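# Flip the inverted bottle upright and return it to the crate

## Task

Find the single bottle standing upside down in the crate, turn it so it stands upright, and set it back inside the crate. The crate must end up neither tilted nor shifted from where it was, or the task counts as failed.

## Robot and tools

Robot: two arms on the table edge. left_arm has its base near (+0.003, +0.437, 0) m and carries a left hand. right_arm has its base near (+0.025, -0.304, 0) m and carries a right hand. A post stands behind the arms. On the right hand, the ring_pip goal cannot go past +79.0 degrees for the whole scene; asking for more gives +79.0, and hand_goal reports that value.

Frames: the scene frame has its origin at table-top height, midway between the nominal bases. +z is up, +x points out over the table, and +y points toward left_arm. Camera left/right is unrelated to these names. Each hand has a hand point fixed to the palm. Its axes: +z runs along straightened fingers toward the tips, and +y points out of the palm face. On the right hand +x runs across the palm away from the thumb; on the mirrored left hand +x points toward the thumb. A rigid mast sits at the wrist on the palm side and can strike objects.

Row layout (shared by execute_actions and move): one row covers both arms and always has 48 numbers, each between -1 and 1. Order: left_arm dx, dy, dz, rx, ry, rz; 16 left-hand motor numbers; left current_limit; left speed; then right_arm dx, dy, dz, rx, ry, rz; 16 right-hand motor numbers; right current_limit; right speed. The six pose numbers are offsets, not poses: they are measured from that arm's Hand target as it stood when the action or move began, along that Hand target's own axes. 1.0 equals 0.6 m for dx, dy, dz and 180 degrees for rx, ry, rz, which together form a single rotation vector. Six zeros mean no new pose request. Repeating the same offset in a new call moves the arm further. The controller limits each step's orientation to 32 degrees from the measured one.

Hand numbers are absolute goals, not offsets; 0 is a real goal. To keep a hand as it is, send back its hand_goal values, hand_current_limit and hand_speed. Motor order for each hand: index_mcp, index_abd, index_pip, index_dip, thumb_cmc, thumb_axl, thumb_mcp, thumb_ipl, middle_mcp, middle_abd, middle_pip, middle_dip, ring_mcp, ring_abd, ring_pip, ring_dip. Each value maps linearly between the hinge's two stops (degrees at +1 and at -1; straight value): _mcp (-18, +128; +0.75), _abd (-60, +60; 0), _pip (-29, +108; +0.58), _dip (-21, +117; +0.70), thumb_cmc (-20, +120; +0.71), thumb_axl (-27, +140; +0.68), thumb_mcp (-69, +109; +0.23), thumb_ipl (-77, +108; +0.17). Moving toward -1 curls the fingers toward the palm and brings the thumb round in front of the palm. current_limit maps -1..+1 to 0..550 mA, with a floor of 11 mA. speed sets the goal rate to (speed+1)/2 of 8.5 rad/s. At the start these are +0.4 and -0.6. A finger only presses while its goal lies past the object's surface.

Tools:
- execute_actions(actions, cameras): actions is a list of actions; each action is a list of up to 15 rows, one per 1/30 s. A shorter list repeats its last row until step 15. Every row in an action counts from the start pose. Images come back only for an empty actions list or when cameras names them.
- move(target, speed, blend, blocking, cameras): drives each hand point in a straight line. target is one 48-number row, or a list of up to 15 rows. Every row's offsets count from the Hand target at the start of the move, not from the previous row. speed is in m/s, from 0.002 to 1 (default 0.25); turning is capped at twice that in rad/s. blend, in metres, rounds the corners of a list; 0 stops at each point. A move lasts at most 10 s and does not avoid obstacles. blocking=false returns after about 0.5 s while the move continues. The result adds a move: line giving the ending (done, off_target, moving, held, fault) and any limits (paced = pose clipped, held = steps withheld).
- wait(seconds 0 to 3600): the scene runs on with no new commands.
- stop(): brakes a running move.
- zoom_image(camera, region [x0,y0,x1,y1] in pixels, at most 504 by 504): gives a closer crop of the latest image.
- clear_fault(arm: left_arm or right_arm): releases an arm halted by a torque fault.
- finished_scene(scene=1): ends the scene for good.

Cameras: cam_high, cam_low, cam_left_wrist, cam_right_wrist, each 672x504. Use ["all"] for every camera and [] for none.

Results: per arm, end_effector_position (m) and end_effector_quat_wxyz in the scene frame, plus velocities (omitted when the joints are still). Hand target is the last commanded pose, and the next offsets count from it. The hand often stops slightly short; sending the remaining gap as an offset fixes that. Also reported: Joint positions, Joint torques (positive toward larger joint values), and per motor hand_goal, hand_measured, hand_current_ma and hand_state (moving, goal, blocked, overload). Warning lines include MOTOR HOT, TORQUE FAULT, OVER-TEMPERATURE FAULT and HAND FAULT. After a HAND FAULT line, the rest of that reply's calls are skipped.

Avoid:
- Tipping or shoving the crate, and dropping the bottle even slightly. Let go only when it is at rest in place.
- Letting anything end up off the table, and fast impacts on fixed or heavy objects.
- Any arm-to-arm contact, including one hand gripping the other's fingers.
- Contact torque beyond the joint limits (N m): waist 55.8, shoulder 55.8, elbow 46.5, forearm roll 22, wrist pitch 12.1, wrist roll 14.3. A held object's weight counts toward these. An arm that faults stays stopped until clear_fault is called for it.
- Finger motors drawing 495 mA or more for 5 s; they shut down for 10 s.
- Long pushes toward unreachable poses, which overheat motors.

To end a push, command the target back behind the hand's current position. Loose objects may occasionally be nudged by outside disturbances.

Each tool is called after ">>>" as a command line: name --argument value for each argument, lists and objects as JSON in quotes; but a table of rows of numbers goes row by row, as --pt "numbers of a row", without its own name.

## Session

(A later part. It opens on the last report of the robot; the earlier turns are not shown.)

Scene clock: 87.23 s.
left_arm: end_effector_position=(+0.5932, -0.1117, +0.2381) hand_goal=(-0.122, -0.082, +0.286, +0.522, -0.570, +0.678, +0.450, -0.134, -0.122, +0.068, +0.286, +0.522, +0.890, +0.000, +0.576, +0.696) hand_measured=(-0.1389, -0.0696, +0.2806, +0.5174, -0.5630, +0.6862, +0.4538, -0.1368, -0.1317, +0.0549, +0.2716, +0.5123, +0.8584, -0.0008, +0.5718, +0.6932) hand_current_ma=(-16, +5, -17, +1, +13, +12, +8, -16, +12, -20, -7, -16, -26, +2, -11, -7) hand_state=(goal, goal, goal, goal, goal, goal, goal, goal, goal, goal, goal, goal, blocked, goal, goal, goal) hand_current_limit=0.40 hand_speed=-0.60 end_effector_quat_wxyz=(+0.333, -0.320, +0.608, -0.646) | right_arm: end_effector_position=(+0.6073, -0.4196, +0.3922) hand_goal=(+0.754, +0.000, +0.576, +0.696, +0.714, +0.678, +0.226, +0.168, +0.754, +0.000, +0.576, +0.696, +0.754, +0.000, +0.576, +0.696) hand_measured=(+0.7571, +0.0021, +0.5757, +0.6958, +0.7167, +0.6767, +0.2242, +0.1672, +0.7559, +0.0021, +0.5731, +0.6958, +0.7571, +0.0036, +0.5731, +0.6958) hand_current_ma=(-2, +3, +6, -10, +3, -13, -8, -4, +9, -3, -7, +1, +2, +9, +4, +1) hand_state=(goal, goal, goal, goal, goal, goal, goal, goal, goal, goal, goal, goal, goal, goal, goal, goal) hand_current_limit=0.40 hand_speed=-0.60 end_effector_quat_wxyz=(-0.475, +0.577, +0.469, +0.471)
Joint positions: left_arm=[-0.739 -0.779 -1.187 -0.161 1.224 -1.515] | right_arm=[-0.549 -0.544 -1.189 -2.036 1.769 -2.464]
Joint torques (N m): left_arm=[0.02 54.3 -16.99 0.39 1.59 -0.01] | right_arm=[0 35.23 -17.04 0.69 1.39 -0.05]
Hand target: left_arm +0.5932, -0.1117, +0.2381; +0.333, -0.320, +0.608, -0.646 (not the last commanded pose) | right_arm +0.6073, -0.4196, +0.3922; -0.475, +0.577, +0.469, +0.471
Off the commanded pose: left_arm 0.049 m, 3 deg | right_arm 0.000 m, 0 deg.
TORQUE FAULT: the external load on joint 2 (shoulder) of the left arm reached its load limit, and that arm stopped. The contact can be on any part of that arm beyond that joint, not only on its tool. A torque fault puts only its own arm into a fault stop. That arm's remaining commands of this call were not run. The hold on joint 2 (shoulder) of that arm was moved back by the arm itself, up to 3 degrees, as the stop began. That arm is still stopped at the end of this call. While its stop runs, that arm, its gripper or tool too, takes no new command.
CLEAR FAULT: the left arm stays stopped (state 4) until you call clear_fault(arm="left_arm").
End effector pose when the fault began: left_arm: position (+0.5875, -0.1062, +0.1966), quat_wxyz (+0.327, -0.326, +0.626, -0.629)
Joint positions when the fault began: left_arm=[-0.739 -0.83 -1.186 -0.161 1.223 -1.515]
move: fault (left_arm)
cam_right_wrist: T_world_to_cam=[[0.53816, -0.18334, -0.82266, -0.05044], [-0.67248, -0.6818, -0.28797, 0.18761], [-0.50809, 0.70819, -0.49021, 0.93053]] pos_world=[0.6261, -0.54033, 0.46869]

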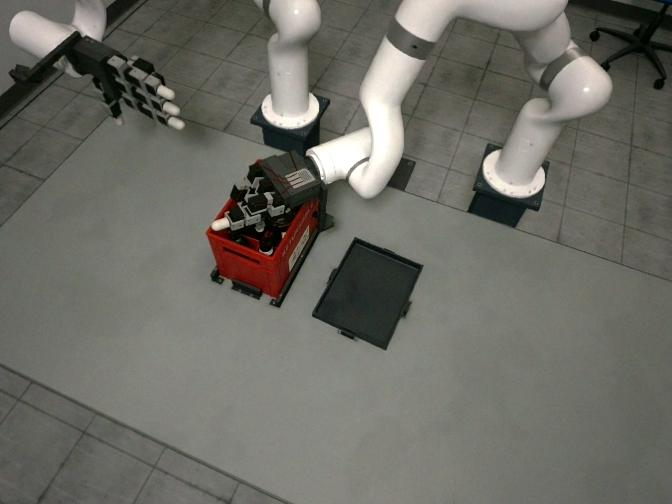

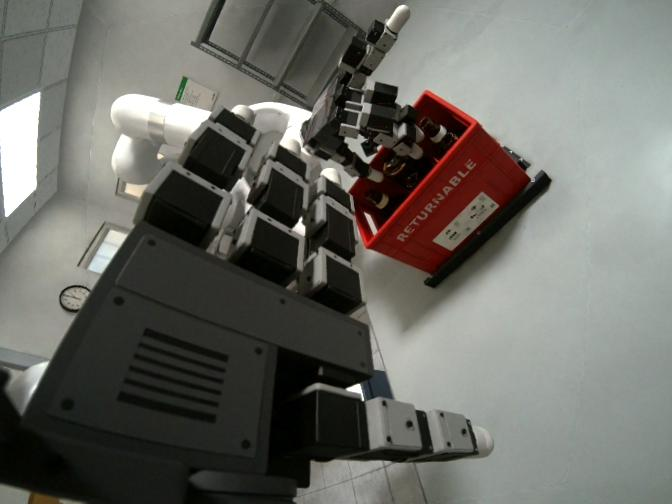

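>>> clear_fault --arm "left_arm"

>>> move --pt "0.0004 -0.05 0.0028 0 0 0 -0.123 -0.083 0.285 0.522 -0.571 0.677 0.449 -0.135 -0.123 0.067 0.285 0.522 0.89 0 0.576 0.696 0.4 -0.6 0 0 0 0 0 0 0.754 0 0.576 0.696 0.714 0.678 0.226 0.168 0.754 0 0.576 0.696 0.754 0 0.576 0.696 0.4 -0.6" --pt "-0.0155 -0.0293 -0.013 -0.01754 -0.05535 0.00429 -0.178 -0.083 0.358 0.522 -0.571 0.677 0.337 0.005 -0.178 0.067 0.358 0.522 0.89 0 0.576 0.696 0.4 -0.6 0 0 0 0 0 0 0.754 0 0.576 0.696 0.714 0.678 0.226 0.168 0.754 0 0.576 0.696 0.754 0 0.576 0.696 0.4 -0.6" --speed 0.06 --cameras '["cam_high","cam_right_wrist"]'

>>> zoom_image --camera "cam_right_wrist" --region '[310, 60, 460, 210]'

>>> zoom_image --camera "cam_high" --region '[190, 130, 340, 270]'

Scene clock: 95.67 s.
left_arm: end_effector_position=(+0.5932, -0.1117, +0.2382) hand_goal=(-0.122, -0.082, +0.286, +0.522, -0.570, +0.678, +0.450, -0.134, -0.122, +0.068, +0.286, +0.522, +0.890, +0.000, +0.576, +0.696) hand_measured=(-0.1389, -0.0696, +0.2806, +0.5187, -0.5630, +0.6851, +0.4538, -0.1368, -0.1317, +0.0549, +0.2716, +0.5123, +0.8584, +0.0007, +0.5718, +0.6932) hand_current_ma=(-22, +2, -12, +2, +9, +22, +0, -14, +0, -14, -18, -18, -20, +1, -9, -8) hand_state=(goal, goal, goal, goal, goal, goal, goal, goal, goal, goal, goal, goal, blocked, goal, goal, goal) hand_current_limit=0.40 hand_speed=-0.60 end_effector_quat_wxyz=(+0.333, -0.320, +0.608, -0.646) | right_arm: end_effector_position=(+0.6073, -0.4196, +0.3922) hand_goal=(+0.754, +0.000, +0.576, +0.696, +0.714, +0.678, +0.226, +0.168, +0.754, +0.000, +0.576, +0.696, +0.754, +0.000, +0.576, +0.696) hand_measured=(+0.7571, +0.0021, +0.5757, +0.6958, +0.7167, +0.6777, +0.2242, +0.1681, +0.7559, +0.0036, +0.5731, +0.6958, +0.7571, +0.0036, +0.5731, +0.6958) hand_current_ma=(-1, +3, -4, -4, +0, -12, -7, +4, +5, +1, -11, +0, -6, +0, -4, +6) hand_state=(goal, goal, goal, goal, goal, goal, goal, goal, goal, goal, goal, goal, goal, goal, goal, goal) hand_current_limit=0.40 hand_speed=-0.60 end_effector_quat_wxyz=(-0.475, +0.577, +0.469, +0.471)
Joint positions: left_arm=[-0.739 -0.779 -1.187 -0.161 1.224 -1.515] | right_arm=[-0.549 -0.544 -1.189 -2.036 1.769 -2.464]
Joint torques (N m): left_arm=[0.02 41.43 -16.99 0.39 1.59 -0.01] | right_arm=[0 35.23 -17.04 0.69 1.39 -0.05]
Hand target: left_arm +0.5932, -0.1117, +0.2382; +0.333, -0.320, +0.608, -0.646 (not the last commanded pose) | right_arm +0.6073, -0.4196, +0.3922; -0.475, +0.577, +0.469, +0.471
Off the commanded pose: left_arm 0.049 m, 3 deg | right_arm 0.000 m, 0 deg.
TORQUE FAULT, CONTINUED: the left arm's stop, for the torque fault of joint 2 (shoulder) that an earlier result reported, is over. The call counts as one of the actions that you can send in this scene. The hold on joint 2 (shoulder) of that arm was moved back by the arm itself, up to 3 degrees, as the stop began. That arm's target is now where it stood when the stop ended, not its last command. That arm keeps its grip as last carried out and accepts commands again: back off and push less far.
CLEAR FAULT: your call cleared the left arm's torque fault. If a joint's load stays at its limit, that arm stops again at once.

Scene clock: 98.97 s.
left_arm: end_effector_position=(+0.5915, -0.0989, +0.2552) hand_goal=(-0.178, -0.082, +0.358, +0.522, -0.570, +0.678, +0.338, +0.006, -0.178, +0.068, +0.358, +0.522, +0.890, +0.000, +0.576, +0.696) hand_measured=(-0.1872, -0.0696, +0.3486, +0.5174, -0.5642, +0.6862, +0.3380, +0.0033, -0.1872, +0.0549, +0.3473, +0.5136, +0.8596, -0.0023, +0.5705, +0.6920) hand_current_ma=(+6, +5, -29, -3, -1, +13, +8, -9, -11, -19, -8, -26, -29, -8, +0, -7) hand_state=(goal, goal, goal, goal, goal, goal, goal, goal, goal, goal, goal, goal, blocked, goal, goal, goal) hand_current_limit=0.40 hand_speed=-0.60 end_effector_quat_wxyz=(+0.380, -0.380, +0.596, -0.597) | right_arm: end_effector_position=(+0.6073, -0.4196, +0.3922) hand_goal=(+0.754, +0.000, +0.576, +0.696, +0.714, +0.678, +0.226, +0.168, +0.754, +0.000, +0.576, +0.696, +0.754, +0.000, +0.576, +0.696) hand_measured=(+0.7571, +0.0021, +0.5757, +0.6958, +0.7167, +0.6777, +0.2242, +0.1681, +0.7559, +0.0021, +0.5731, +0.6958, +0.7571, +0.0036, +0.5744, +0.6958) hand_current_ma=(-10, +2, -1, -7, -10, -6, -15, -3, +2, +4, -4, +3, -3, +10, +8, +3) hand_state=(goal, goal, goal, goal, goal, goal, goal, goal, goal, goal, goal, goal, goal, goal, goal, goal) hand_current_limit=0.40 hand_speed=-0.60 end_effector_quat_wxyz=(-0.475, +0.577, +0.469, +0.471)
Joint positions: left_arm=[-0.791 -0.725 -1.182 -0.415 1.149 -1.392] | right_arm=[-0.549 -0.544 -1.189 -2.036 1.769 -2.464]
Joint torques (N m): left_arm=[0.02 40.39 -17.33 0.56 1.56 1.65] | right_arm=[0 35.23 -17.04 0.69 1.39 -0.05]
Hand target: left_arm +0.5915, -0.0989, +0.2552; +0.380, -0.380, +0.596, -0.597 | right_arm +0.6073, -0.4196, +0.3922; -0.475, +0.577, +0.469, +0.471
Off the commanded pose: left_arm 0.000 m, 0 deg | right_arm 0.000 m, 0 deg.
move: done
cam_right_wrist: T_world_to_cam=[[0.53816, -0.18334, -0.82266, -0.05044], [-0.67248, -0.6818, -0.28797, 0.18761], [-0.50809, 0.70819, -0.49021, 0.93053]] pos_world=[0.6261, -0.54033, 0.46869]

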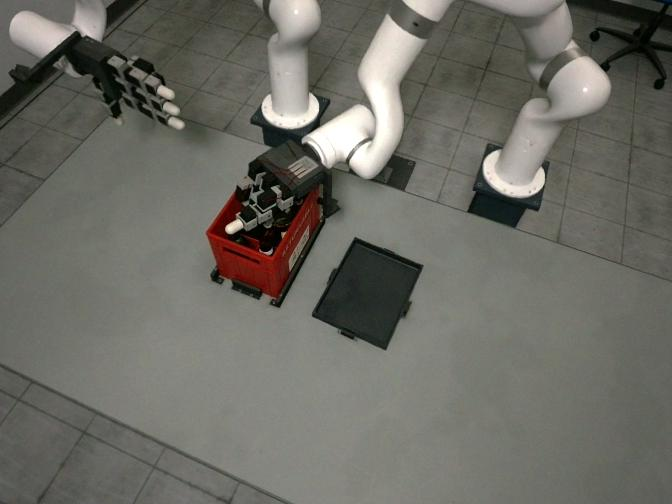

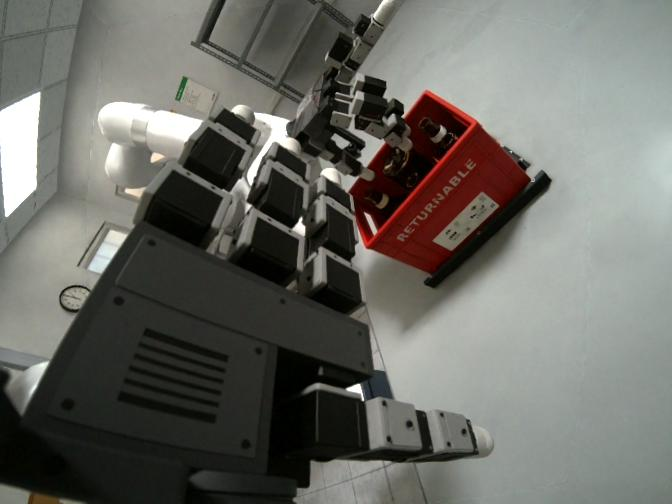

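Scaled by 3.360 from the camera's image (finer frame: 960x720).

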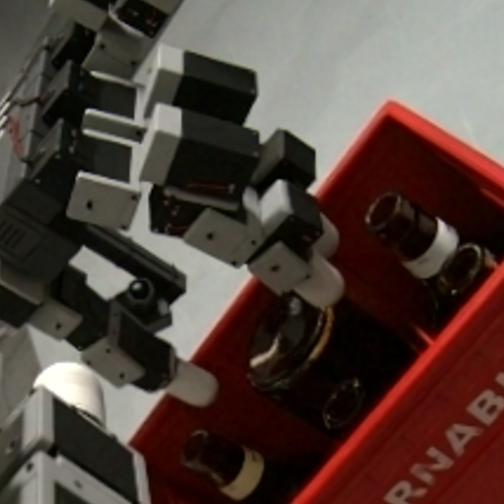

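Scaled by 3.360 from the camera's image (finer frame: 960x720).

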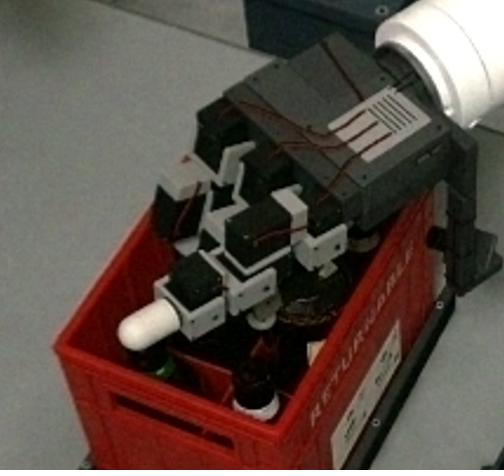

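>>> move --target '[0,0.05,0,0,0,0, -0.178,-0.083,0.358,0.522,-0.571,0.677,0.337,0.005,-0.178,0.067,0.358,0.522,0.89,0,0.576,0.696,0.4,-0.6, 0,0,0,0,0,0, 0.754,0,0.576,0.696,0.714,0.678,0.226,0.168,0.754,0,0.576,0.696,0.754,0,0.576,0.696,0.4,-0.6]' --speed 0.05 --cameras '["cam_high","cam_right_wrist"]'

>>> zoom_image --camera "cam_right_wrist" --region '[310, 60, 460, 210]'

>>> zoom_image --camera "cam_high" --region '[190, 130, 340, 270]'

Scene clock: 101.50 s.
left_arm: end_effector_position=(+0.5915, -0.0989, +0.2253) hand_goal=(-0.178, -0.082, +0.358, +0.522, -0.570, +0.678, +0.338, +0.006, -0.178, +0.068, +0.358, +0.522, +0.890, +0.000, +0.576, +0.696) hand_measured=(-0.1860, -0.0696, +0.3486, +0.5174, -0.5630, +0.6862, +0.3380, +0.0033, -0.1860, +0.0549, +0.3460, +0.5123, +0.8596, -0.0023, +0.5718, +0.6932) hand_current_ma=(-18, -5, -15, +6, +1, +22, +7, -12, -1, -21, -10, -22, -30, -4, -6, +9) hand_state=(goal, goal, goal, goal, goal, goal, goal, goal, goal, goal, goal, goal, blocked, goal, goal, goal) hand_current_limit=0.40 hand_speed=-0.60 end_effector_quat_wxyz=(+0.380, -0.380, +0.596, -0.597) | right_arm: end_effector_position=(+0.6073, -0.4196, +0.3922) hand_goal=(+0.754, +0.000, +0.576, +0.696, +0.714, +0.678, +0.226, +0.168, +0.754, +0.000, +0.576, +0.696, +0.754, +0.000, +0.576, +0.696) hand_measured=(+0.7571, +0.0021, +0.5757, +0.6958, +0.7167, +0.6777, +0.2242, +0.1672, +0.7559, +0.0021, +0.5731, +0.6958, +0.7583, +0.0021, +0.5731, +0.6958) hand_current_ma=(-7, +1, +0, -10, -6, -10, -11, -1, +1, +1, -8, +5, +4, +2, -3, +6) hand_state=(goal, goal, goal, goal, goal, goal, goal, goal, goal, goal, goal, goal, goal, goal, goal, goal) hand_current_limit=0.40 hand_speed=-0.60 end_effector_quat_wxyz=(-0.475, +0.577, +0.469, +0.471)
Joint positions: left_arm=[-0.791 -0.78 -1.188 -0.407 1.193 -1.413] | right_arm=[-0.549 -0.544 -1.189 -2.036 1.769 -2.464]
Joint torques (N m): left_arm=[0.02 41.18 -16.72 0.51 4.82 -0.01] | right_arm=[0 35.23 -17.04 0.69 1.39 -0.05]
Hand target: left_arm +0.5915, -0.0989, +0.2252; +0.380, -0.380, +0.596, -0.597 | right_arm +0.6073, -0.4196, +0.3922; -0.475, +0.577, +0.469, +0.471
Off the commanded pose: left_arm 0.000 m, 0 deg | right_arm 0.000 m, 0 deg.
move: done
cam_right_wrist: T_world_to_cam=[[0.53816, -0.18334, -0.82266, -0.05044], [-0.67248, -0.6818, -0.28797, 0.18761], [-0.50809, 0.70819, -0.49021, 0.93053]] pos_world=[0.6261, -0.54033, 0.46869]

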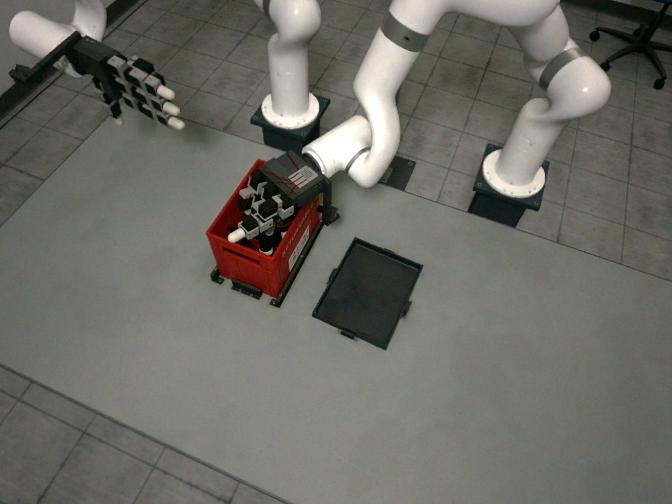

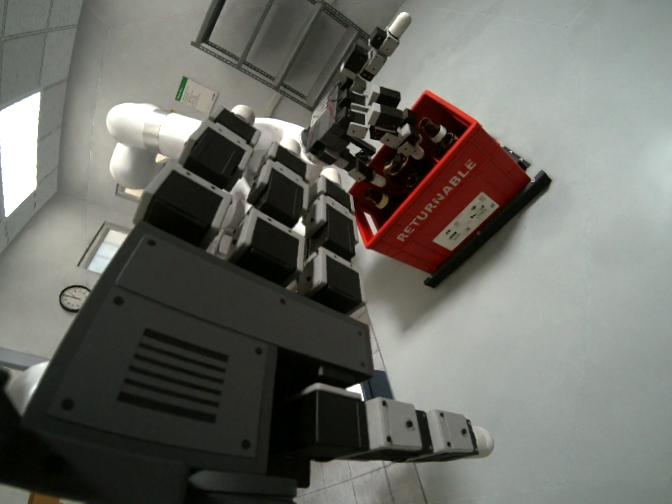

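Scaled by 3.360 from the camera's image (finer frame: 960x720).

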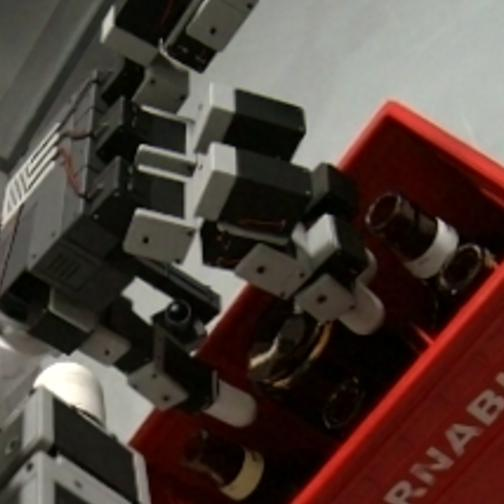

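Scaled by 3.360 from the camera's image (finer frame: 960x720).

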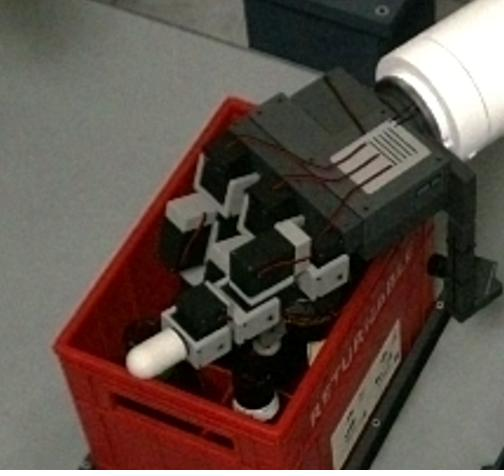

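>>> move --pt "0 0 0 0 0 0 -0.178 -0.083 0.358 0.522 -0.571 0.677 0.337 0.005 -0.208 0.067 0.358 0.522 0.89 0 0.576 0.696 0.4 -0.6 0 0 0 0 0 0 0.754 0 0.576 0.696 0.714 0.678 0.226 0.168 0.754 0 0.576 0.696 0.754 0 0.576 0.696 0.4 -0.6" --pt "0 0.02 0 0 0 0 -0.178 -0.083 0.358 0.522 -0.571 0.677 0.337 0.005 -0.208 0.067 0.358 0.522 0.89 0 0.576 0.696 0.4 -0.6 0 0 0 0 0 0 0.754 0 0.576 0.696 0.714 0.678 0.226 0.168 0.754 0 0.576 0.696 0.754 0 0.576 0.696 0.4 -0.6" --speed 0.03 --cameras '["cam_high","cam_right_wrist"]'

>>> zoom_image --camera "cam_right_wrist" --region '[340, 90, 440, 190]'

>>> zoom_image --camera "cam_high" --region '[190, 130, 340, 270]'

Scene clock: 106.90 s.
left_arm: end_effector_position=(+0.5915, -0.0989, +0.2133) hand_goal=(-0.178, -0.082, +0.358, +0.522, -0.570, +0.678, +0.338, +0.006, -0.208, +0.068, +0.358, +0.522, +0.890, +0.000, +0.576, +0.696) hand_measured=(-0.1872, -0.0696, +0.3473, +0.5174, -0.5642, +0.6862, +0.3380, +0.0033, -0.2137, +0.0549, +0.3460, +0.5136, +0.8584, -0.0023, +0.5718, +0.6920) hand_current_ma=(-14, -6, -18, -1, -8, +21, +2, +0, +3, -20, -11, -23, -40, -2, -11, +4) hand_state=(goal, goal, goal, goal, goal, goal, goal, goal, goal, goal, goal, goal, blocked, goal, goal, goal) hand_current_limit=0.40 hand_speed=-0.60 end_effector_quat_wxyz=(+0.380, -0.380, +0.596, -0.597) | right_arm: end_effector_position=(+0.6073, -0.4196, +0.3922) hand_goal=(+0.754, +0.000, +0.576, +0.696, +0.714, +0.678, +0.226, +0.168, +0.754, +0.000, +0.576, +0.696, +0.754, +0.000, +0.576, +0.696) hand_measured=(+0.7571, +0.0021, +0.5757, +0.6958, +0.7167, +0.6767, +0.2242, +0.1672, +0.7559, +0.0021, +0.5731, +0.6958, +0.7571, +0.0021, +0.5731, +0.6958) hand_current_ma=(+2, +4, -1, -5, -7, -12, -13, +1, +4, +5, -7, +3, +6, +4, +4, +9) hand_state=(goal, goal, goal, goal, goal, goal, goal, goal, goal, goal, goal, goal, goal, goal, goal, goal) hand_current_limit=0.40 hand_speed=-0.60 end_effector_quat_wxyz=(-0.475, +0.577, +0.469, +0.471)
Joint positions: left_arm=[-0.791 -0.803 -1.192 -0.404 1.21 -1.421] | right_arm=[-0.549 -0.544 -1.189 -2.036 1.769 -2.464]
Joint torques (N m): left_arm=[0.02 41.49 -16.47 0.49 1.57 -1.82] | right_arm=[0 35.23 -17.04 0.69 1.39 -0.05]
Hand target: left_arm +0.5915, -0.0989, +0.2132; +0.380, -0.380, +0.596, -0.597 | right_arm +0.6073, -0.4196, +0.3922; -0.475, +0.577, +0.469, +0.471
Off the commanded pose: left_arm 0.000 m, 0 deg | right_arm 0.000 m, 0 deg.
move: done
cam_right_wrist: T_world_to_cam=[[0.53816, -0.18334, -0.82266, -0.05044], [-0.67248, -0.6818, -0.28797, 0.18761], [-0.50809, 0.70819, -0.49021, 0.93053]] pos_world=[0.6261, -0.54033, 0.46869]

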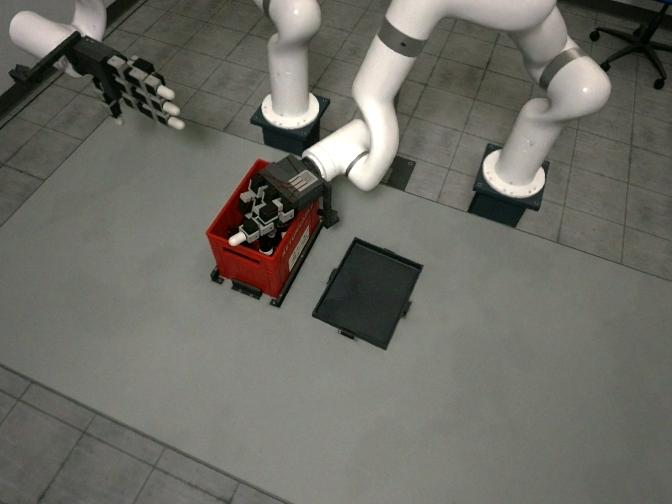

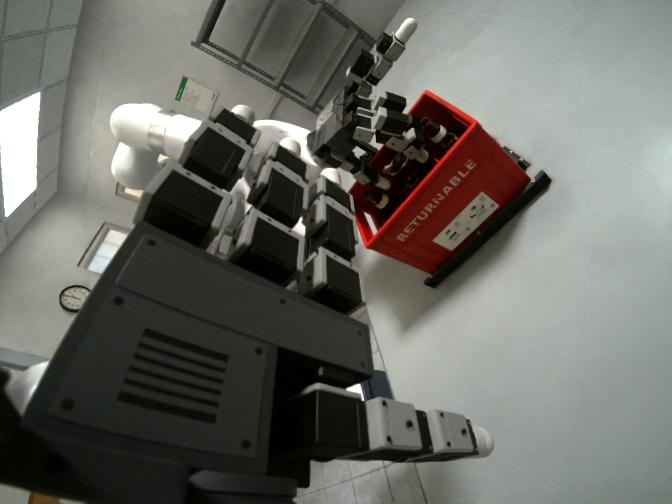

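Scaled by 5.040 from the camera's image (finer frame: 960x720).

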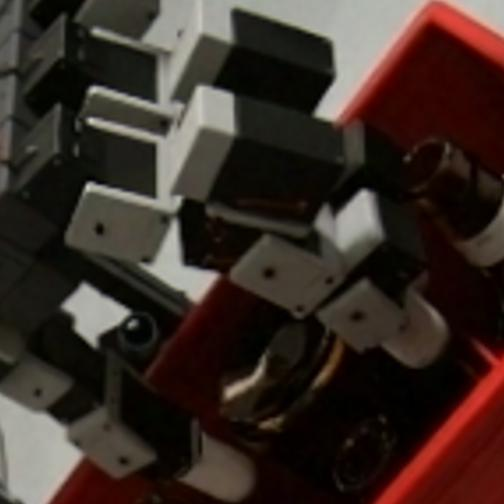

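Scaled by 3.360 from the camera's image (finer frame: 960x720).

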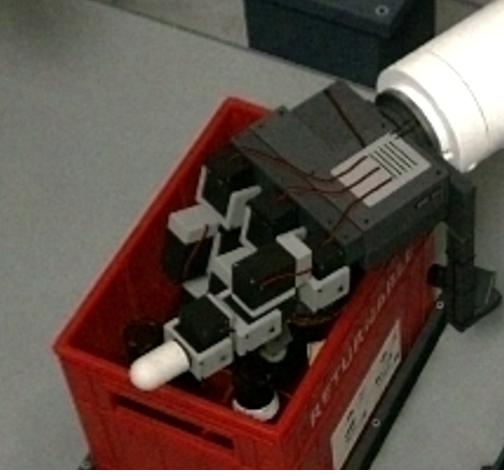

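>>> move --target '[0,0.01,0,0,0,0, -0.265,-0.083,0.358,0.522,-0.571,0.677,0.245,0.005,-0.265,0.067,0.358,0.522,0.89,0,0.576,0.696,0.4,-0.85, 0,0,0,0,0,0, 0.754,0,0.576,0.696,0.714,0.678,0.226,0.168,0.754,0,0.576,0.696,0.754,0,0.576,0.696,0.4,-0.6]' --speed 0.03 --cameras '["cam_high","cam_right_wrist"]'

>>> zoom_image --camera "cam_right_wrist" --region '[340, 90, 440, 190]'

Scene clock: 108.30 s.
left_arm: end_effector_position=(+0.5915, -0.0989, +0.2073) hand_goal=(-0.264, -0.082, +0.358, +0.522, -0.570, +0.678, +0.246, +0.006, -0.264, +0.068, +0.358, +0.522, +0.890, +0.000, +0.576, +0.696) hand_measured=(-0.2463, -0.0696, +0.3601, +0.5200, -0.5617, +0.6841, +0.3004, +0.0080, -0.2415, +0.0549, +0.3640, +0.5200, +0.8596, -0.0023, +0.5718, +0.6920) hand_current_ma=(+25, +5, -3, +10, +12, -1, +111, +2, +41, -29, +28, -13, -43, -2, -13, -3) hand_state=(goal, goal, goal, goal, goal, goal, blocked, goal, blocked, goal, goal, goal, blocked, goal, goal, goal) hand_current_limit=0.40 hand_speed=-0.85 end_effector_quat_wxyz=(+0.380, -0.380, +0.596, -0.597) | right_arm: end_effector_position=(+0.6073, -0.4196, +0.3922) hand_goal=(+0.754, +0.000, +0.576, +0.696, +0.714, +0.678, +0.226, +0.168, +0.754, +0.000, +0.576, +0.696, +0.754, +0.000, +0.576, +0.696) hand_measured=(+0.7571, +0.0021, +0.5770, +0.6958, +0.7167, +0.6777, +0.2242, +0.1672, +0.7559, +0.0021, +0.5731, +0.6958, +0.7583, +0.0021, +0.5731, +0.6958) hand_current_ma=(-3, +8, -3, -7, -2, -8, -12, -2, +7, -2, -11, -2, +4, +5, +2, +7) hand_state=(goal, goal, goal, goal, goal, goal, goal, goal, goal, goal, goal, goal, goal, goal, goal, goal) hand_current_limit=0.40 hand_speed=-0.60 end_effector_quat_wxyz=(-0.475, +0.577, +0.469, +0.471)
Joint positions: left_arm=[-0.791 -0.814 -1.195 -0.403 1.219 -1.424] | right_arm=[-0.549 -0.544 -1.189 -2.036 1.769 -2.464]
Joint torques (N m): left_arm=[0.02 41.64 -16.34 0.47 4.58 -1.86] | right_arm=[0 35.23 -17.04 0.69 1.39 -0.05]
Hand target: left_arm +0.5915, -0.0989, +0.2072; +0.380, -0.380, +0.596, -0.597 | right_arm +0.6073, -0.4196, +0.3922; -0.475, +0.577, +0.469, +0.471
Off the commanded pose: left_arm 0.000 m, 0 deg | right_arm 0.000 m, 0 deg.
move: done
cam_right_wrist: T_world_to_cam=[[0.53816, -0.18334, -0.82266, -0.05044], [-0.67248, -0.6818, -0.28797, 0.18761], [-0.50809, 0.70819, -0.49021, 0.93053]] pos_world=[0.6261, -0.54033, 0.46869]

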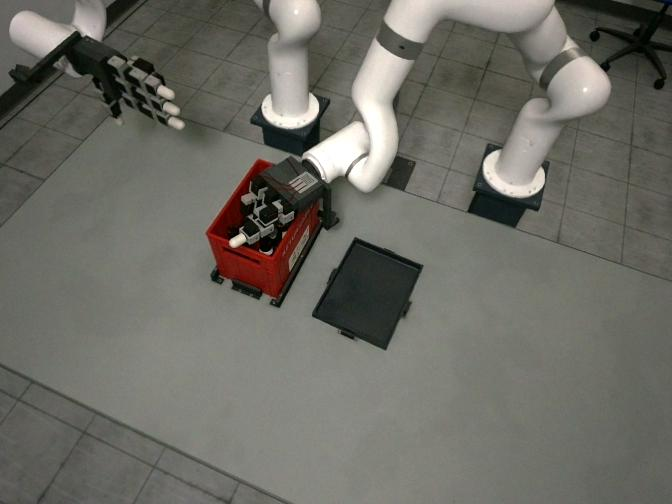

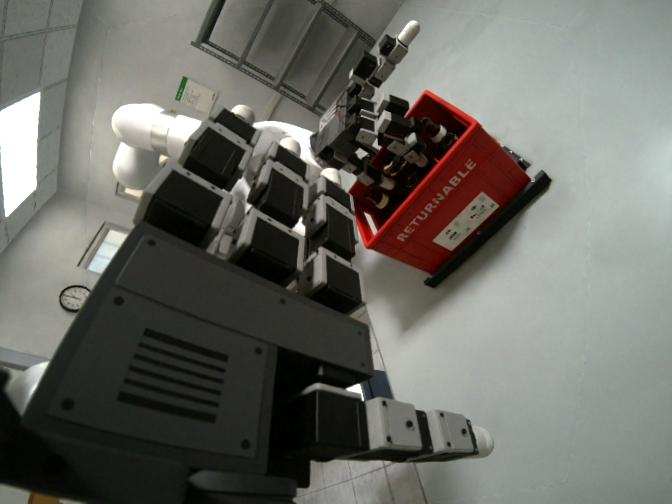

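Scaled by 5.040 from the camera's image (finer frame: 960x720).

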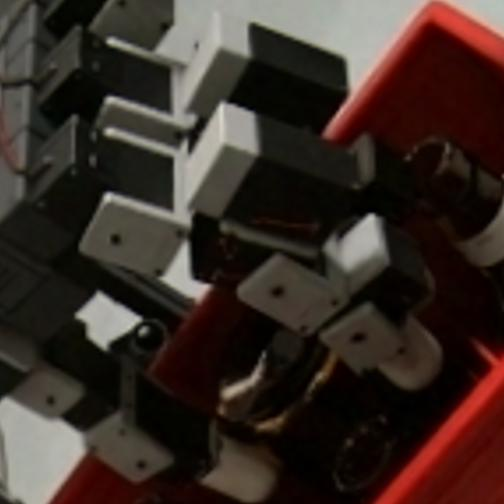

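>>> move --target '[0,0,0,0,0,0, -0.42,-0.083,0.358,0.522,-0.571,0.677,0.08,0.005,-0.42,0.067,0.358,0.522,0.89,0,0.576,0.696,0.6,-0.85, 0,0,0,0,0,0, 0.754,0,0.576,0.696,0.714,0.678,0.226,0.168,0.754,0,0.576,0.696,0.754,0,0.576,0.696,0.4,-0.6]' --speed 0.03 --cameras '["cam_high","cam_right_wrist"]'

>>> zoom_image --camera "cam_right_wrist" --region '[340, 90, 440, 190]'

Scene clock: 109.93 s.
left_arm: end_effector_position=(+0.5915, -0.0989, +0.2072) hand_goal=(-0.420, -0.082, +0.358, +0.522, -0.570, +0.678, +0.080, +0.006, -0.420, +0.068, +0.358, +0.522, +0.890, +0.000, +0.576, +0.696) hand_measured=(-0.2740, -0.0696, +0.3973, +0.5327, -0.5542, +0.6830, +0.2856, +0.0338, -0.2704, +0.0505, +0.3986, +0.5327, +0.8596, -0.0008, +0.5718, +0.6932) hand_current_ma=(+233, +0, +38, +20, +19, +15, +413, +47, +245, -21, +55, +2, -46, -7, -9, -13) hand_state=(blocked, goal, blocked, goal, goal, goal, blocked, blocked, blocked, goal, blocked, goal, blocked, goal, goal, goal) hand_current_limit=0.60 hand_speed=-0.85 end_effector_quat_wxyz=(+0.380, -0.380, +0.596, -0.597) | right_arm: end_effector_position=(+0.6073, -0.4196, +0.3922) hand_goal=(+0.754, +0.000, +0.576, +0.696, +0.714, +0.678, +0.226, +0.168, +0.754, +0.000, +0.576, +0.696, +0.754, +0.000, +0.576, +0.696) hand_measured=(+0.7571, +0.0021, +0.5770, +0.6958, +0.7167, +0.6777, +0.2232, +0.1681, +0.7559, +0.0021, +0.5731, +0.6958, +0.7571, +0.0021, +0.5731, +0.6958) hand_current_ma=(-1, +3, +4, -6, -13, -13, -11, -6, +7, +0, -8, +6, -2, +4, +4, +3) hand_state=(goal, goal, goal, goal, goal, goal, goal, goal, goal, goal, goal, goal, goal, goal, goal, goal) hand_current_limit=0.40 hand_speed=-0.60 end_effector_quat_wxyz=(-0.475, +0.577, +0.469, +0.471)
Joint positions: left_arm=[-0.791 -0.814 -1.195 -0.403 1.219 -1.424] | right_arm=[-0.549 -0.544 -1.189 -2.036 1.769 -2.464]
Joint torques (N m): left_arm=[0.02 41.64 -16.34 0.47 1.56 -0.01] | right_arm=[0 35.23 -17.04 0.69 1.39 -0.05]
Hand target: left_arm +0.5915, -0.0989, +0.2072; +0.380, -0.380, +0.596, -0.597 | right_arm +0.6073, -0.4196, +0.3922; -0.475, +0.577, +0.469, +0.471
Off the commanded pose: left_arm 0.000 m, 0 deg | right_arm 0.000 m, 0 deg.
move: done
cam_right_wrist: T_world_to_cam=[[0.53816, -0.18334, -0.82266, -0.05044], [-0.67248, -0.6818, -0.28797, 0.18761], [-0.50809, 0.70819, -0.49021, 0.93053]] pos_world=[0.6261, -0.54033, 0.46869]

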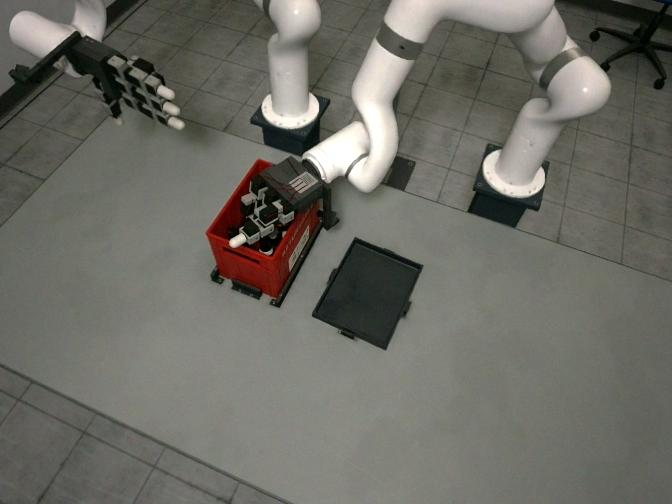

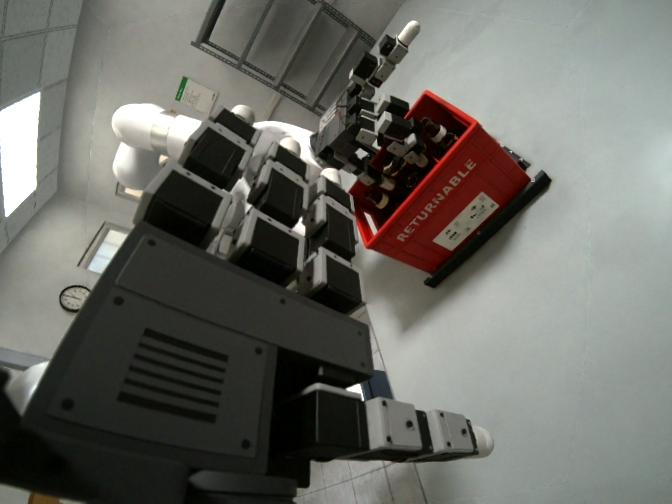

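Scaled by 5.040 from the camera's image (finer frame: 960x720).

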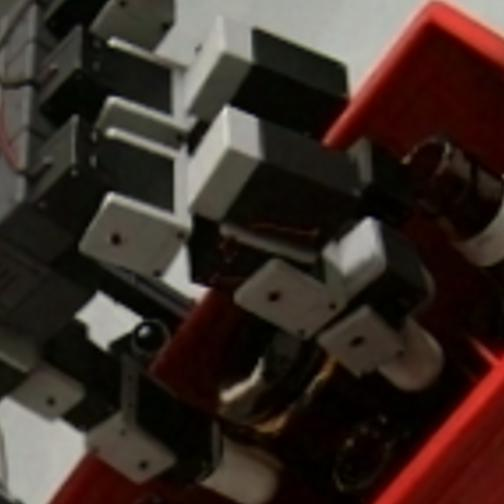

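>>> move --target '[0,-0.0333,0,0,0,0, -0.42,-0.083,0.358,0.522,-0.571,0.677,0.08,0.005,-0.42,0.067,0.358,0.522,0.89,0,0.576,0.696,0.6,-0.85, 0,0,0,0,0,0, 0.754,0,0.576,0.696,0.714,0.678,0.226,0.168,0.754,0,0.576,0.696,0.754,0,0.576,0.696,0.4,-0.6]' --speed 0.03 --cameras '["cam_high","cam_right_wrist"]'

>>> zoom_image --camera "cam_right_wrist" --region '[340, 90, 440, 190]'

Scene clock: 111.70 s.
left_arm: end_effector_position=(+0.5915, -0.0989, +0.2271) hand_goal=(-0.420, -0.082, +0.358, +0.522, -0.570, +0.678, +0.080, +0.006, -0.420, +0.068, +0.358, +0.522, +0.890, +0.000, +0.576, +0.696) hand_measured=(-0.2849, -0.0726, +0.4012, +0.5391, -0.5492, +0.6830, +0.2846, +0.0500, -0.2897, +0.0461, +0.4089, +0.5467, +0.8584, -0.0023, +0.5718, +0.6920) hand_current_ma=(+214, +1, +58, +18, +37, +11, +418, +76, +220, -30, +82, +22, -25, -7, -5, +2) hand_state=(blocked, goal, blocked, goal, blocked, goal, blocked, blocked, blocked, blocked, blocked, blocked, blocked, goal, goal, goal) hand_current_limit=0.60 hand_speed=-0.85 end_effector_quat_wxyz=(+0.380, -0.380, +0.596, -0.597) | right_arm: end_effector_position=(+0.6073, -0.4196, +0.3922) hand_goal=(+0.754, +0.000, +0.576, +0.696, +0.714, +0.678, +0.226, +0.168, +0.754, +0.000, +0.576, +0.696, +0.754, +0.000, +0.576, +0.696) hand_measured=(+0.7571, +0.0021, +0.5757, +0.6958, +0.7167, +0.6767, +0.2242, +0.1681, +0.7559, +0.0021, +0.5718, +0.6958, +0.7571, +0.0036, +0.5731, +0.6958) hand_current_ma=(-3, +1, +5, -11, -1, -15, -10, -2, +5, +6, -8, +7, +4, +4, +2, +3) hand_state=(goal, goal, goal, goal, goal, goal, goal, goal, goal, goal, goal, goal, goal, goal, goal, goal) hand_current_limit=0.40 hand_speed=-0.60 end_effector_quat_wxyz=(-0.475, +0.577, +0.469, +0.471)
Joint positions: left_arm=[-0.791 -0.776 -1.188 -0.408 1.19 -1.411] | right_arm=[-0.549 -0.544 -1.189 -2.036 1.769 -2.464]
Joint torques (N m): left_arm=[0.02 55.89 -16.74 0.51 1.56 -0.01] | right_arm=[0 35.23 -17.04 0.69 1.39 -0.05]
Hand target: left_arm +0.5915, -0.0989, +0.2272; +0.380, -0.380, +0.596, -0.597 | right_arm +0.6073, -0.4196, +0.3922; -0.475, +0.577, +0.469, +0.471
Off the commanded pose: left_arm 0.000 m, 0 deg | right_arm 0.000 m, 0 deg.
move: done
cam_right_wrist: T_world_to_cam=[[0.53816, -0.18334, -0.82266, -0.05044], [-0.67248, -0.6818, -0.28797, 0.18761], [-0.50809, 0.70819, -0.49021, 0.93053]] pos_world=[0.6261, -0.54033, 0.46869]

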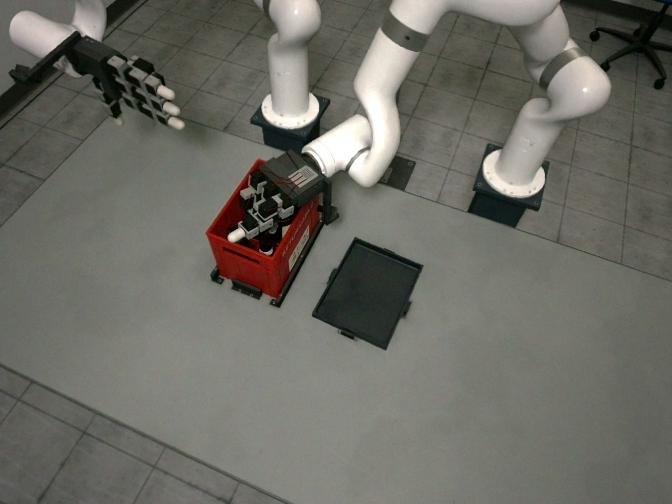

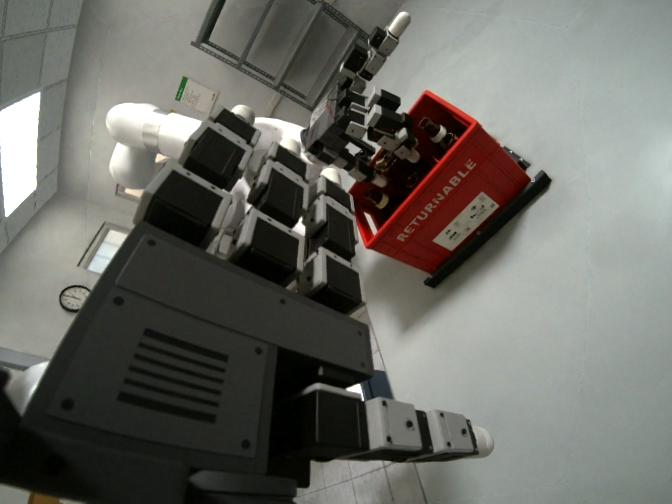

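Scaled by 5.040 from the camera's image (finer frame: 960x720).

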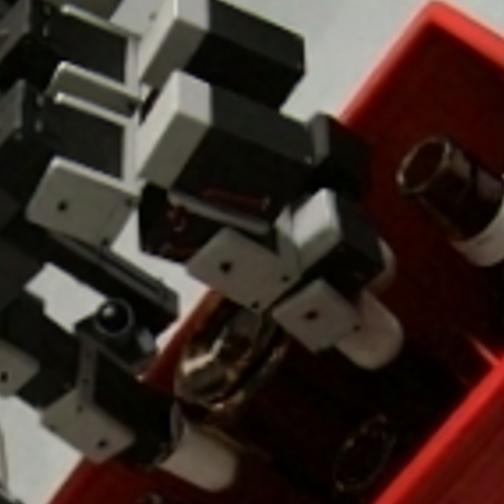

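>>> move --target '[0,-0.13,0,0,0,0, -0.42,-0.083,0.358,0.522,-0.571,0.677,0.08,0.005,-0.42,0.067,0.358,0.522,0.89,0,0.576,0.696,0.6,-0.85, 0,0,0,0,0,0, 0.754,0,0.576,0.696,0.714,0.678,0.226,0.168,0.754,0,0.576,0.696,0.754,0,0.576,0.696,0.4,-0.6]' --speed 0.05 --cameras '["cam_high","cam_right_wrist"]'

>>> zoom_image --camera "cam_right_wrist" --region '[300, 20, 460, 180]'

Scene clock: 114.67 s.
left_arm: end_effector_position=(+0.5914, -0.0989, +0.3051) hand_goal=(-0.420, -0.082, +0.358, +0.522, -0.570, +0.678, +0.080, +0.006, -0.420, +0.068, +0.358, +0.522, +0.890, +0.000, +0.576, +0.696) hand_measured=(-0.2849, -0.0726, +0.4012, +0.5416, -0.5492, +0.6841, +0.2856, +0.0490, -0.2897, +0.0461, +0.4076, +0.5467, +0.8596, -0.0023, +0.5718, +0.6932) hand_current_ma=(+216, +5, +58, +15, +38, +15, +423, +83, +201, -28, +82, +25, -39, +12, -3, +6) hand_state=(blocked, goal, blocked, goal, blocked, goal, blocked, blocked, blocked, blocked, blocked, blocked, blocked, goal, goal, goal) hand_current_limit=0.60 hand_speed=-0.85 end_effector_quat_wxyz=(+0.380, -0.380, +0.596, -0.597) | right_arm: end_effector_position=(+0.6073, -0.4196, +0.3922) hand_goal=(+0.754, +0.000, +0.576, +0.696, +0.714, +0.678, +0.226, +0.168, +0.754, +0.000, +0.576, +0.696, +0.754, +0.000, +0.576, +0.696) hand_measured=(+0.7571, +0.0021, +0.5757, +0.6958, +0.7167, +0.6767, +0.2242, +0.1672, +0.7559, +0.0021, +0.5731, +0.6958, +0.7571, +0.0036, +0.5731, +0.6958) hand_current_ma=(-5, -4, -1, -7, -8, -12, -10, +1, +10, -5, -9, +5, +6, +9, -3, +0) hand_state=(goal, goal, goal, goal, goal, goal, goal, goal, goal, goal, goal, goal, goal, goal, goal, goal) hand_current_limit=0.40 hand_speed=-0.60 end_effector_quat_wxyz=(-0.475, +0.577, +0.469, +0.471)
Joint positions: left_arm=[-0.791 -0.639 -1.182 -0.433 1.07 -1.352] | right_arm=[-0.549 -0.544 -1.189 -2.036 1.769 -2.464]
Joint torques (N m): left_arm=[0.02 50.13 -27.07 0.65 -1.64 1.68] | right_arm=[0 35.23 -17.04 0.69 1.39 -0.05]
Hand target: left_arm +0.5914, -0.0989, +0.3052; +0.380, -0.380, +0.596, -0.597 | right_arm +0.6073, -0.4196, +0.3922; -0.475, +0.577, +0.469, +0.471
Off the commanded pose: left_arm 0.000 m, 0 deg | right_arm 0.000 m, 0 deg.
move: done
cam_right_wrist: T_world_to_cam=[[0.53816, -0.18334, -0.82266, -0.05044], [-0.67248, -0.6818, -0.28797, 0.18761], [-0.50809, 0.70819, -0.49021, 0.93053]] pos_world=[0.6261, -0.54033, 0.46869]

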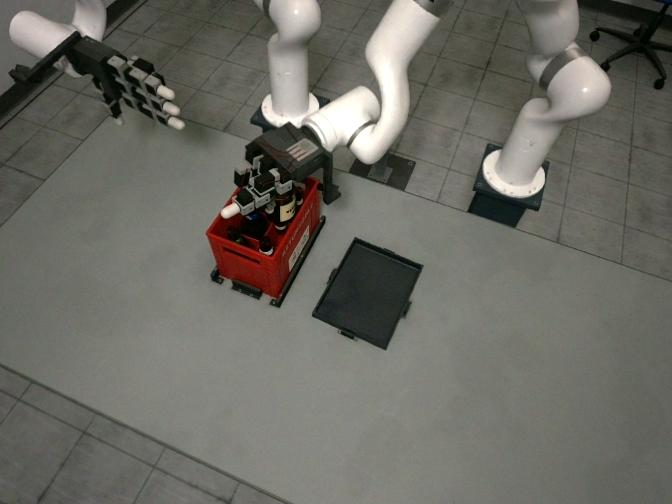

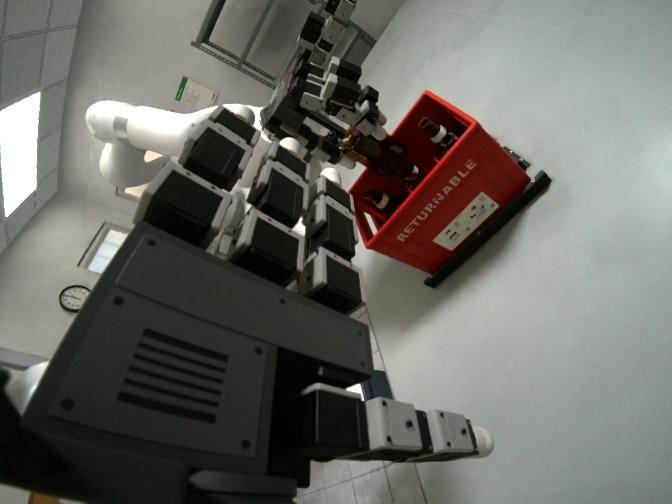

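Scaled by 3.150 from the camera's image (finer frame: 960x720).

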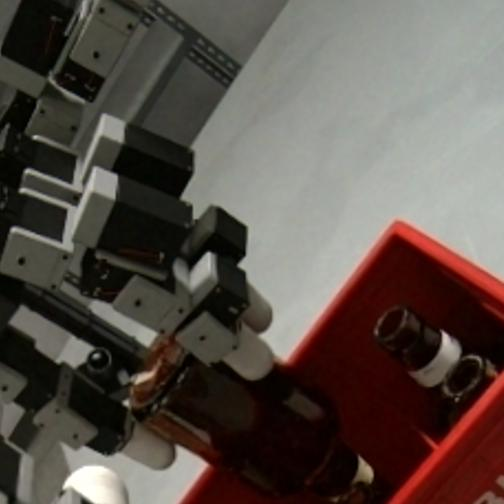

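>>> move --pt "0 -0.18 0 0 0 0 -0.42 -0.083 0.358 0.522 -0.571 0.677 0.08 0.005 -0.42 0.067 0.358 0.522 0.89 0 0.576 0.696 0.6 -0.85 0 0 0 0 0 0 0.754 0 0.576 0.696 0.714 0.678 0.226 0.168 0.754 0 0.576 0.696 0.754 0 0.576 0.696 0.4 -0.6" --pt "-0.1218 -0.2363 -0.1403 0 0.361 0 -0.42 -0.083 0.358 0.522 -0.571 0.677 0.08 0.005 -0.42 0.067 0.358 0.522 0.89 0 0.576 0.696 0.6 -0.85 0 0 0 0 0 0 0.754 0 0.576 0.696 0.714 0.678 0.226 0.168 0.754 0 0.576 0.696 0.754 0 0.576 0.696 0.4 -0.6" --speed '[0.06,0.15]' --blend '[0.01,0]' --cameras '["cam_high","cam_low","cam_right_wrist"]'

>>> zoom_image --camera "cam_right_wrist" --region '[240, 0, 440, 180]'

>>> zoom_image --camera "cam_high" --region '[200, 80, 380, 260]'

Scene clock: 133.40 s.
left_arm: end_effector_position=(+0.5460, +0.0029, +0.4469) hand_goal=(-0.420, -0.082, +0.358, +0.522, -0.570, +0.678, +0.080, +0.006, -0.420, +0.068, +0.358, +0.522, +0.890, +0.000, +0.576, +0.696) hand_measured=(-0.2873, -0.0740, +0.4012, +0.5416, -0.5441, +0.6830, +0.2846, +0.0500, -0.2921, +0.0446, +0.4089, +0.5467, +0.8596, +0.0007, +0.5718, +0.6920) hand_current_ma=(+218, +0, +55, +14, +42, -3, +407, +81, +215, -27, +78, +21, -36, +11, -16, +3) hand_state=(blocked, goal, blocked, goal, blocked, goal, blocked, blocked, blocked, blocked, blocked, blocked, blocked, goal, goal, goal) hand_current_limit=0.60 hand_speed=-0.85 end_effector_quat_wxyz=(+0.000, +0.000, +0.707, -0.707) | right_arm: end_effector_position=(+0.6073, -0.4196, +0.3922) hand_goal=(+0.754, +0.000, +0.576, +0.696, +0.714, +0.678, +0.226, +0.168, +0.754, +0.000, +0.576, +0.696, +0.754, +0.000, +0.576, +0.696) hand_measured=(+0.7571, +0.0021, +0.5757, +0.6958, +0.7167, +0.6777, +0.2242, +0.1681, +0.7559, +0.0036, +0.5731, +0.6958, +0.7583, +0.0021, +0.5731, +0.6958) hand_current_ma=(-5, +2, +5, -4, +4, -17, -8, +0, +8, -3, -4, +4, -3, +0, +3, +6) hand_state=(goal, goal, goal, goal, goal, goal, goal, goal, goal, goal, goal, goal, goal, goal, goal, goal) hand_current_limit=0.40 hand_speed=-0.60 end_effector_quat_wxyz=(-0.475, +0.577, +0.469, +0.471)
Joint positions: left_arm=[-0.339 -0.504 -1.341 1.323 1.305 -2.374] | right_arm=[-0.549 -0.544 -1.189 -2.036 1.769 -2.464]
Joint torques (N m): left_arm=[-0.02 37.38 -28.97 -0.96 1.09 -2.14] | right_arm=[0 35.23 -17.04 0.69 1.39 -0.05]
Hand target: left_arm +0.5460, +0.0030, +0.4470; +0.000, +0.000, +0.707, -0.707 | right_arm +0.6073, -0.4196, +0.3922; -0.475, +0.577, +0.469, +0.471
Off the commanded pose: left_arm 0.000 m, 0 deg | right_arm 0.000 m, 0 deg.
move: done
cam_right_wrist: T_world_to_cam=[[0.53816, -0.18334, -0.82266, -0.05044], [-0.67248, -0.6818, -0.28797, 0.18761], [-0.50809, 0.70819, -0.49021, 0.93053]] pos_world=[0.6261, -0.54033, 0.46869]

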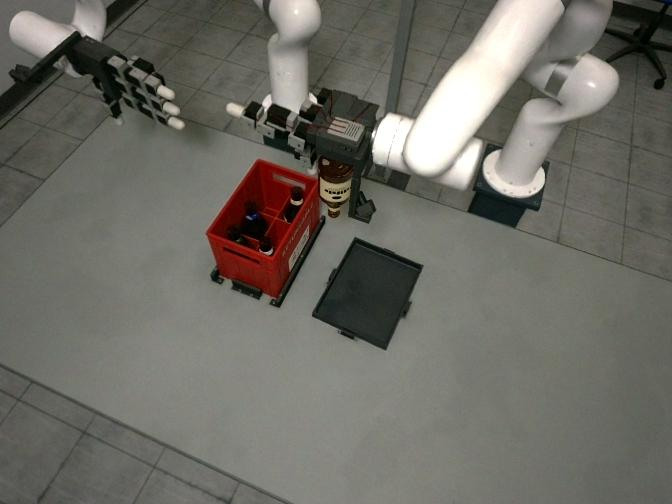

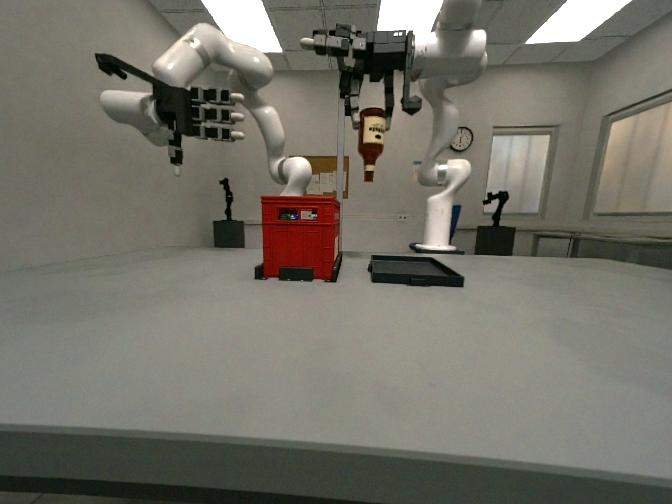

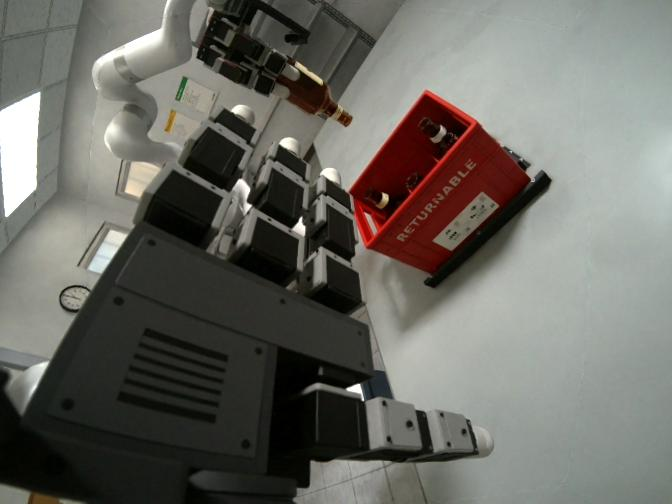

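Scaled by 2.520 from the camera's image (finer frame: 960x720).

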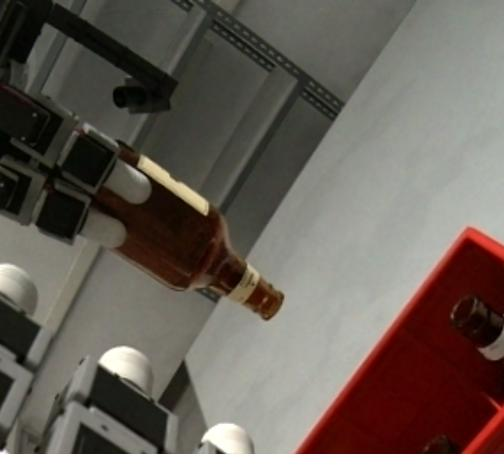

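Scaled by 2.800 from the camera's image (finer frame: 960x720).

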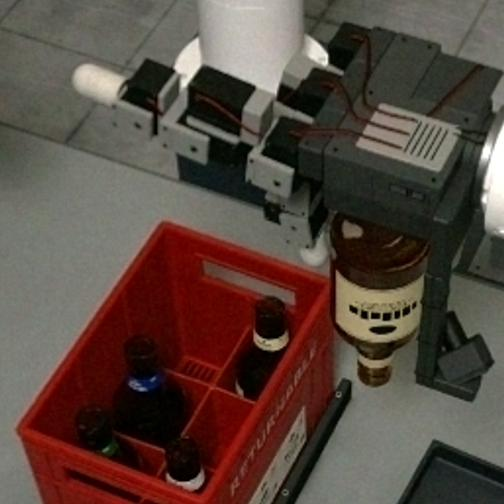

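>>> zoom_image --camera "cam_low" --region '[300, 20, 470, 200]'

Scaled by 2.800 from the camera's image (finer frame: 960x720).

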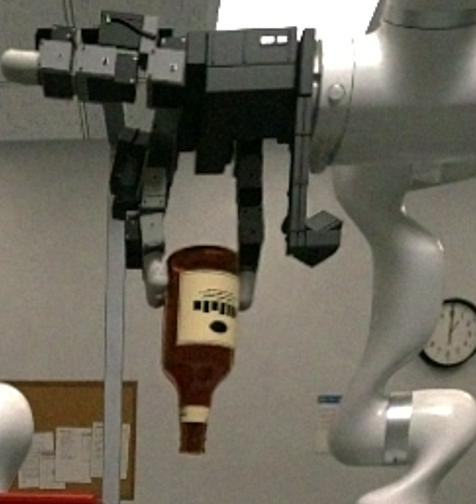

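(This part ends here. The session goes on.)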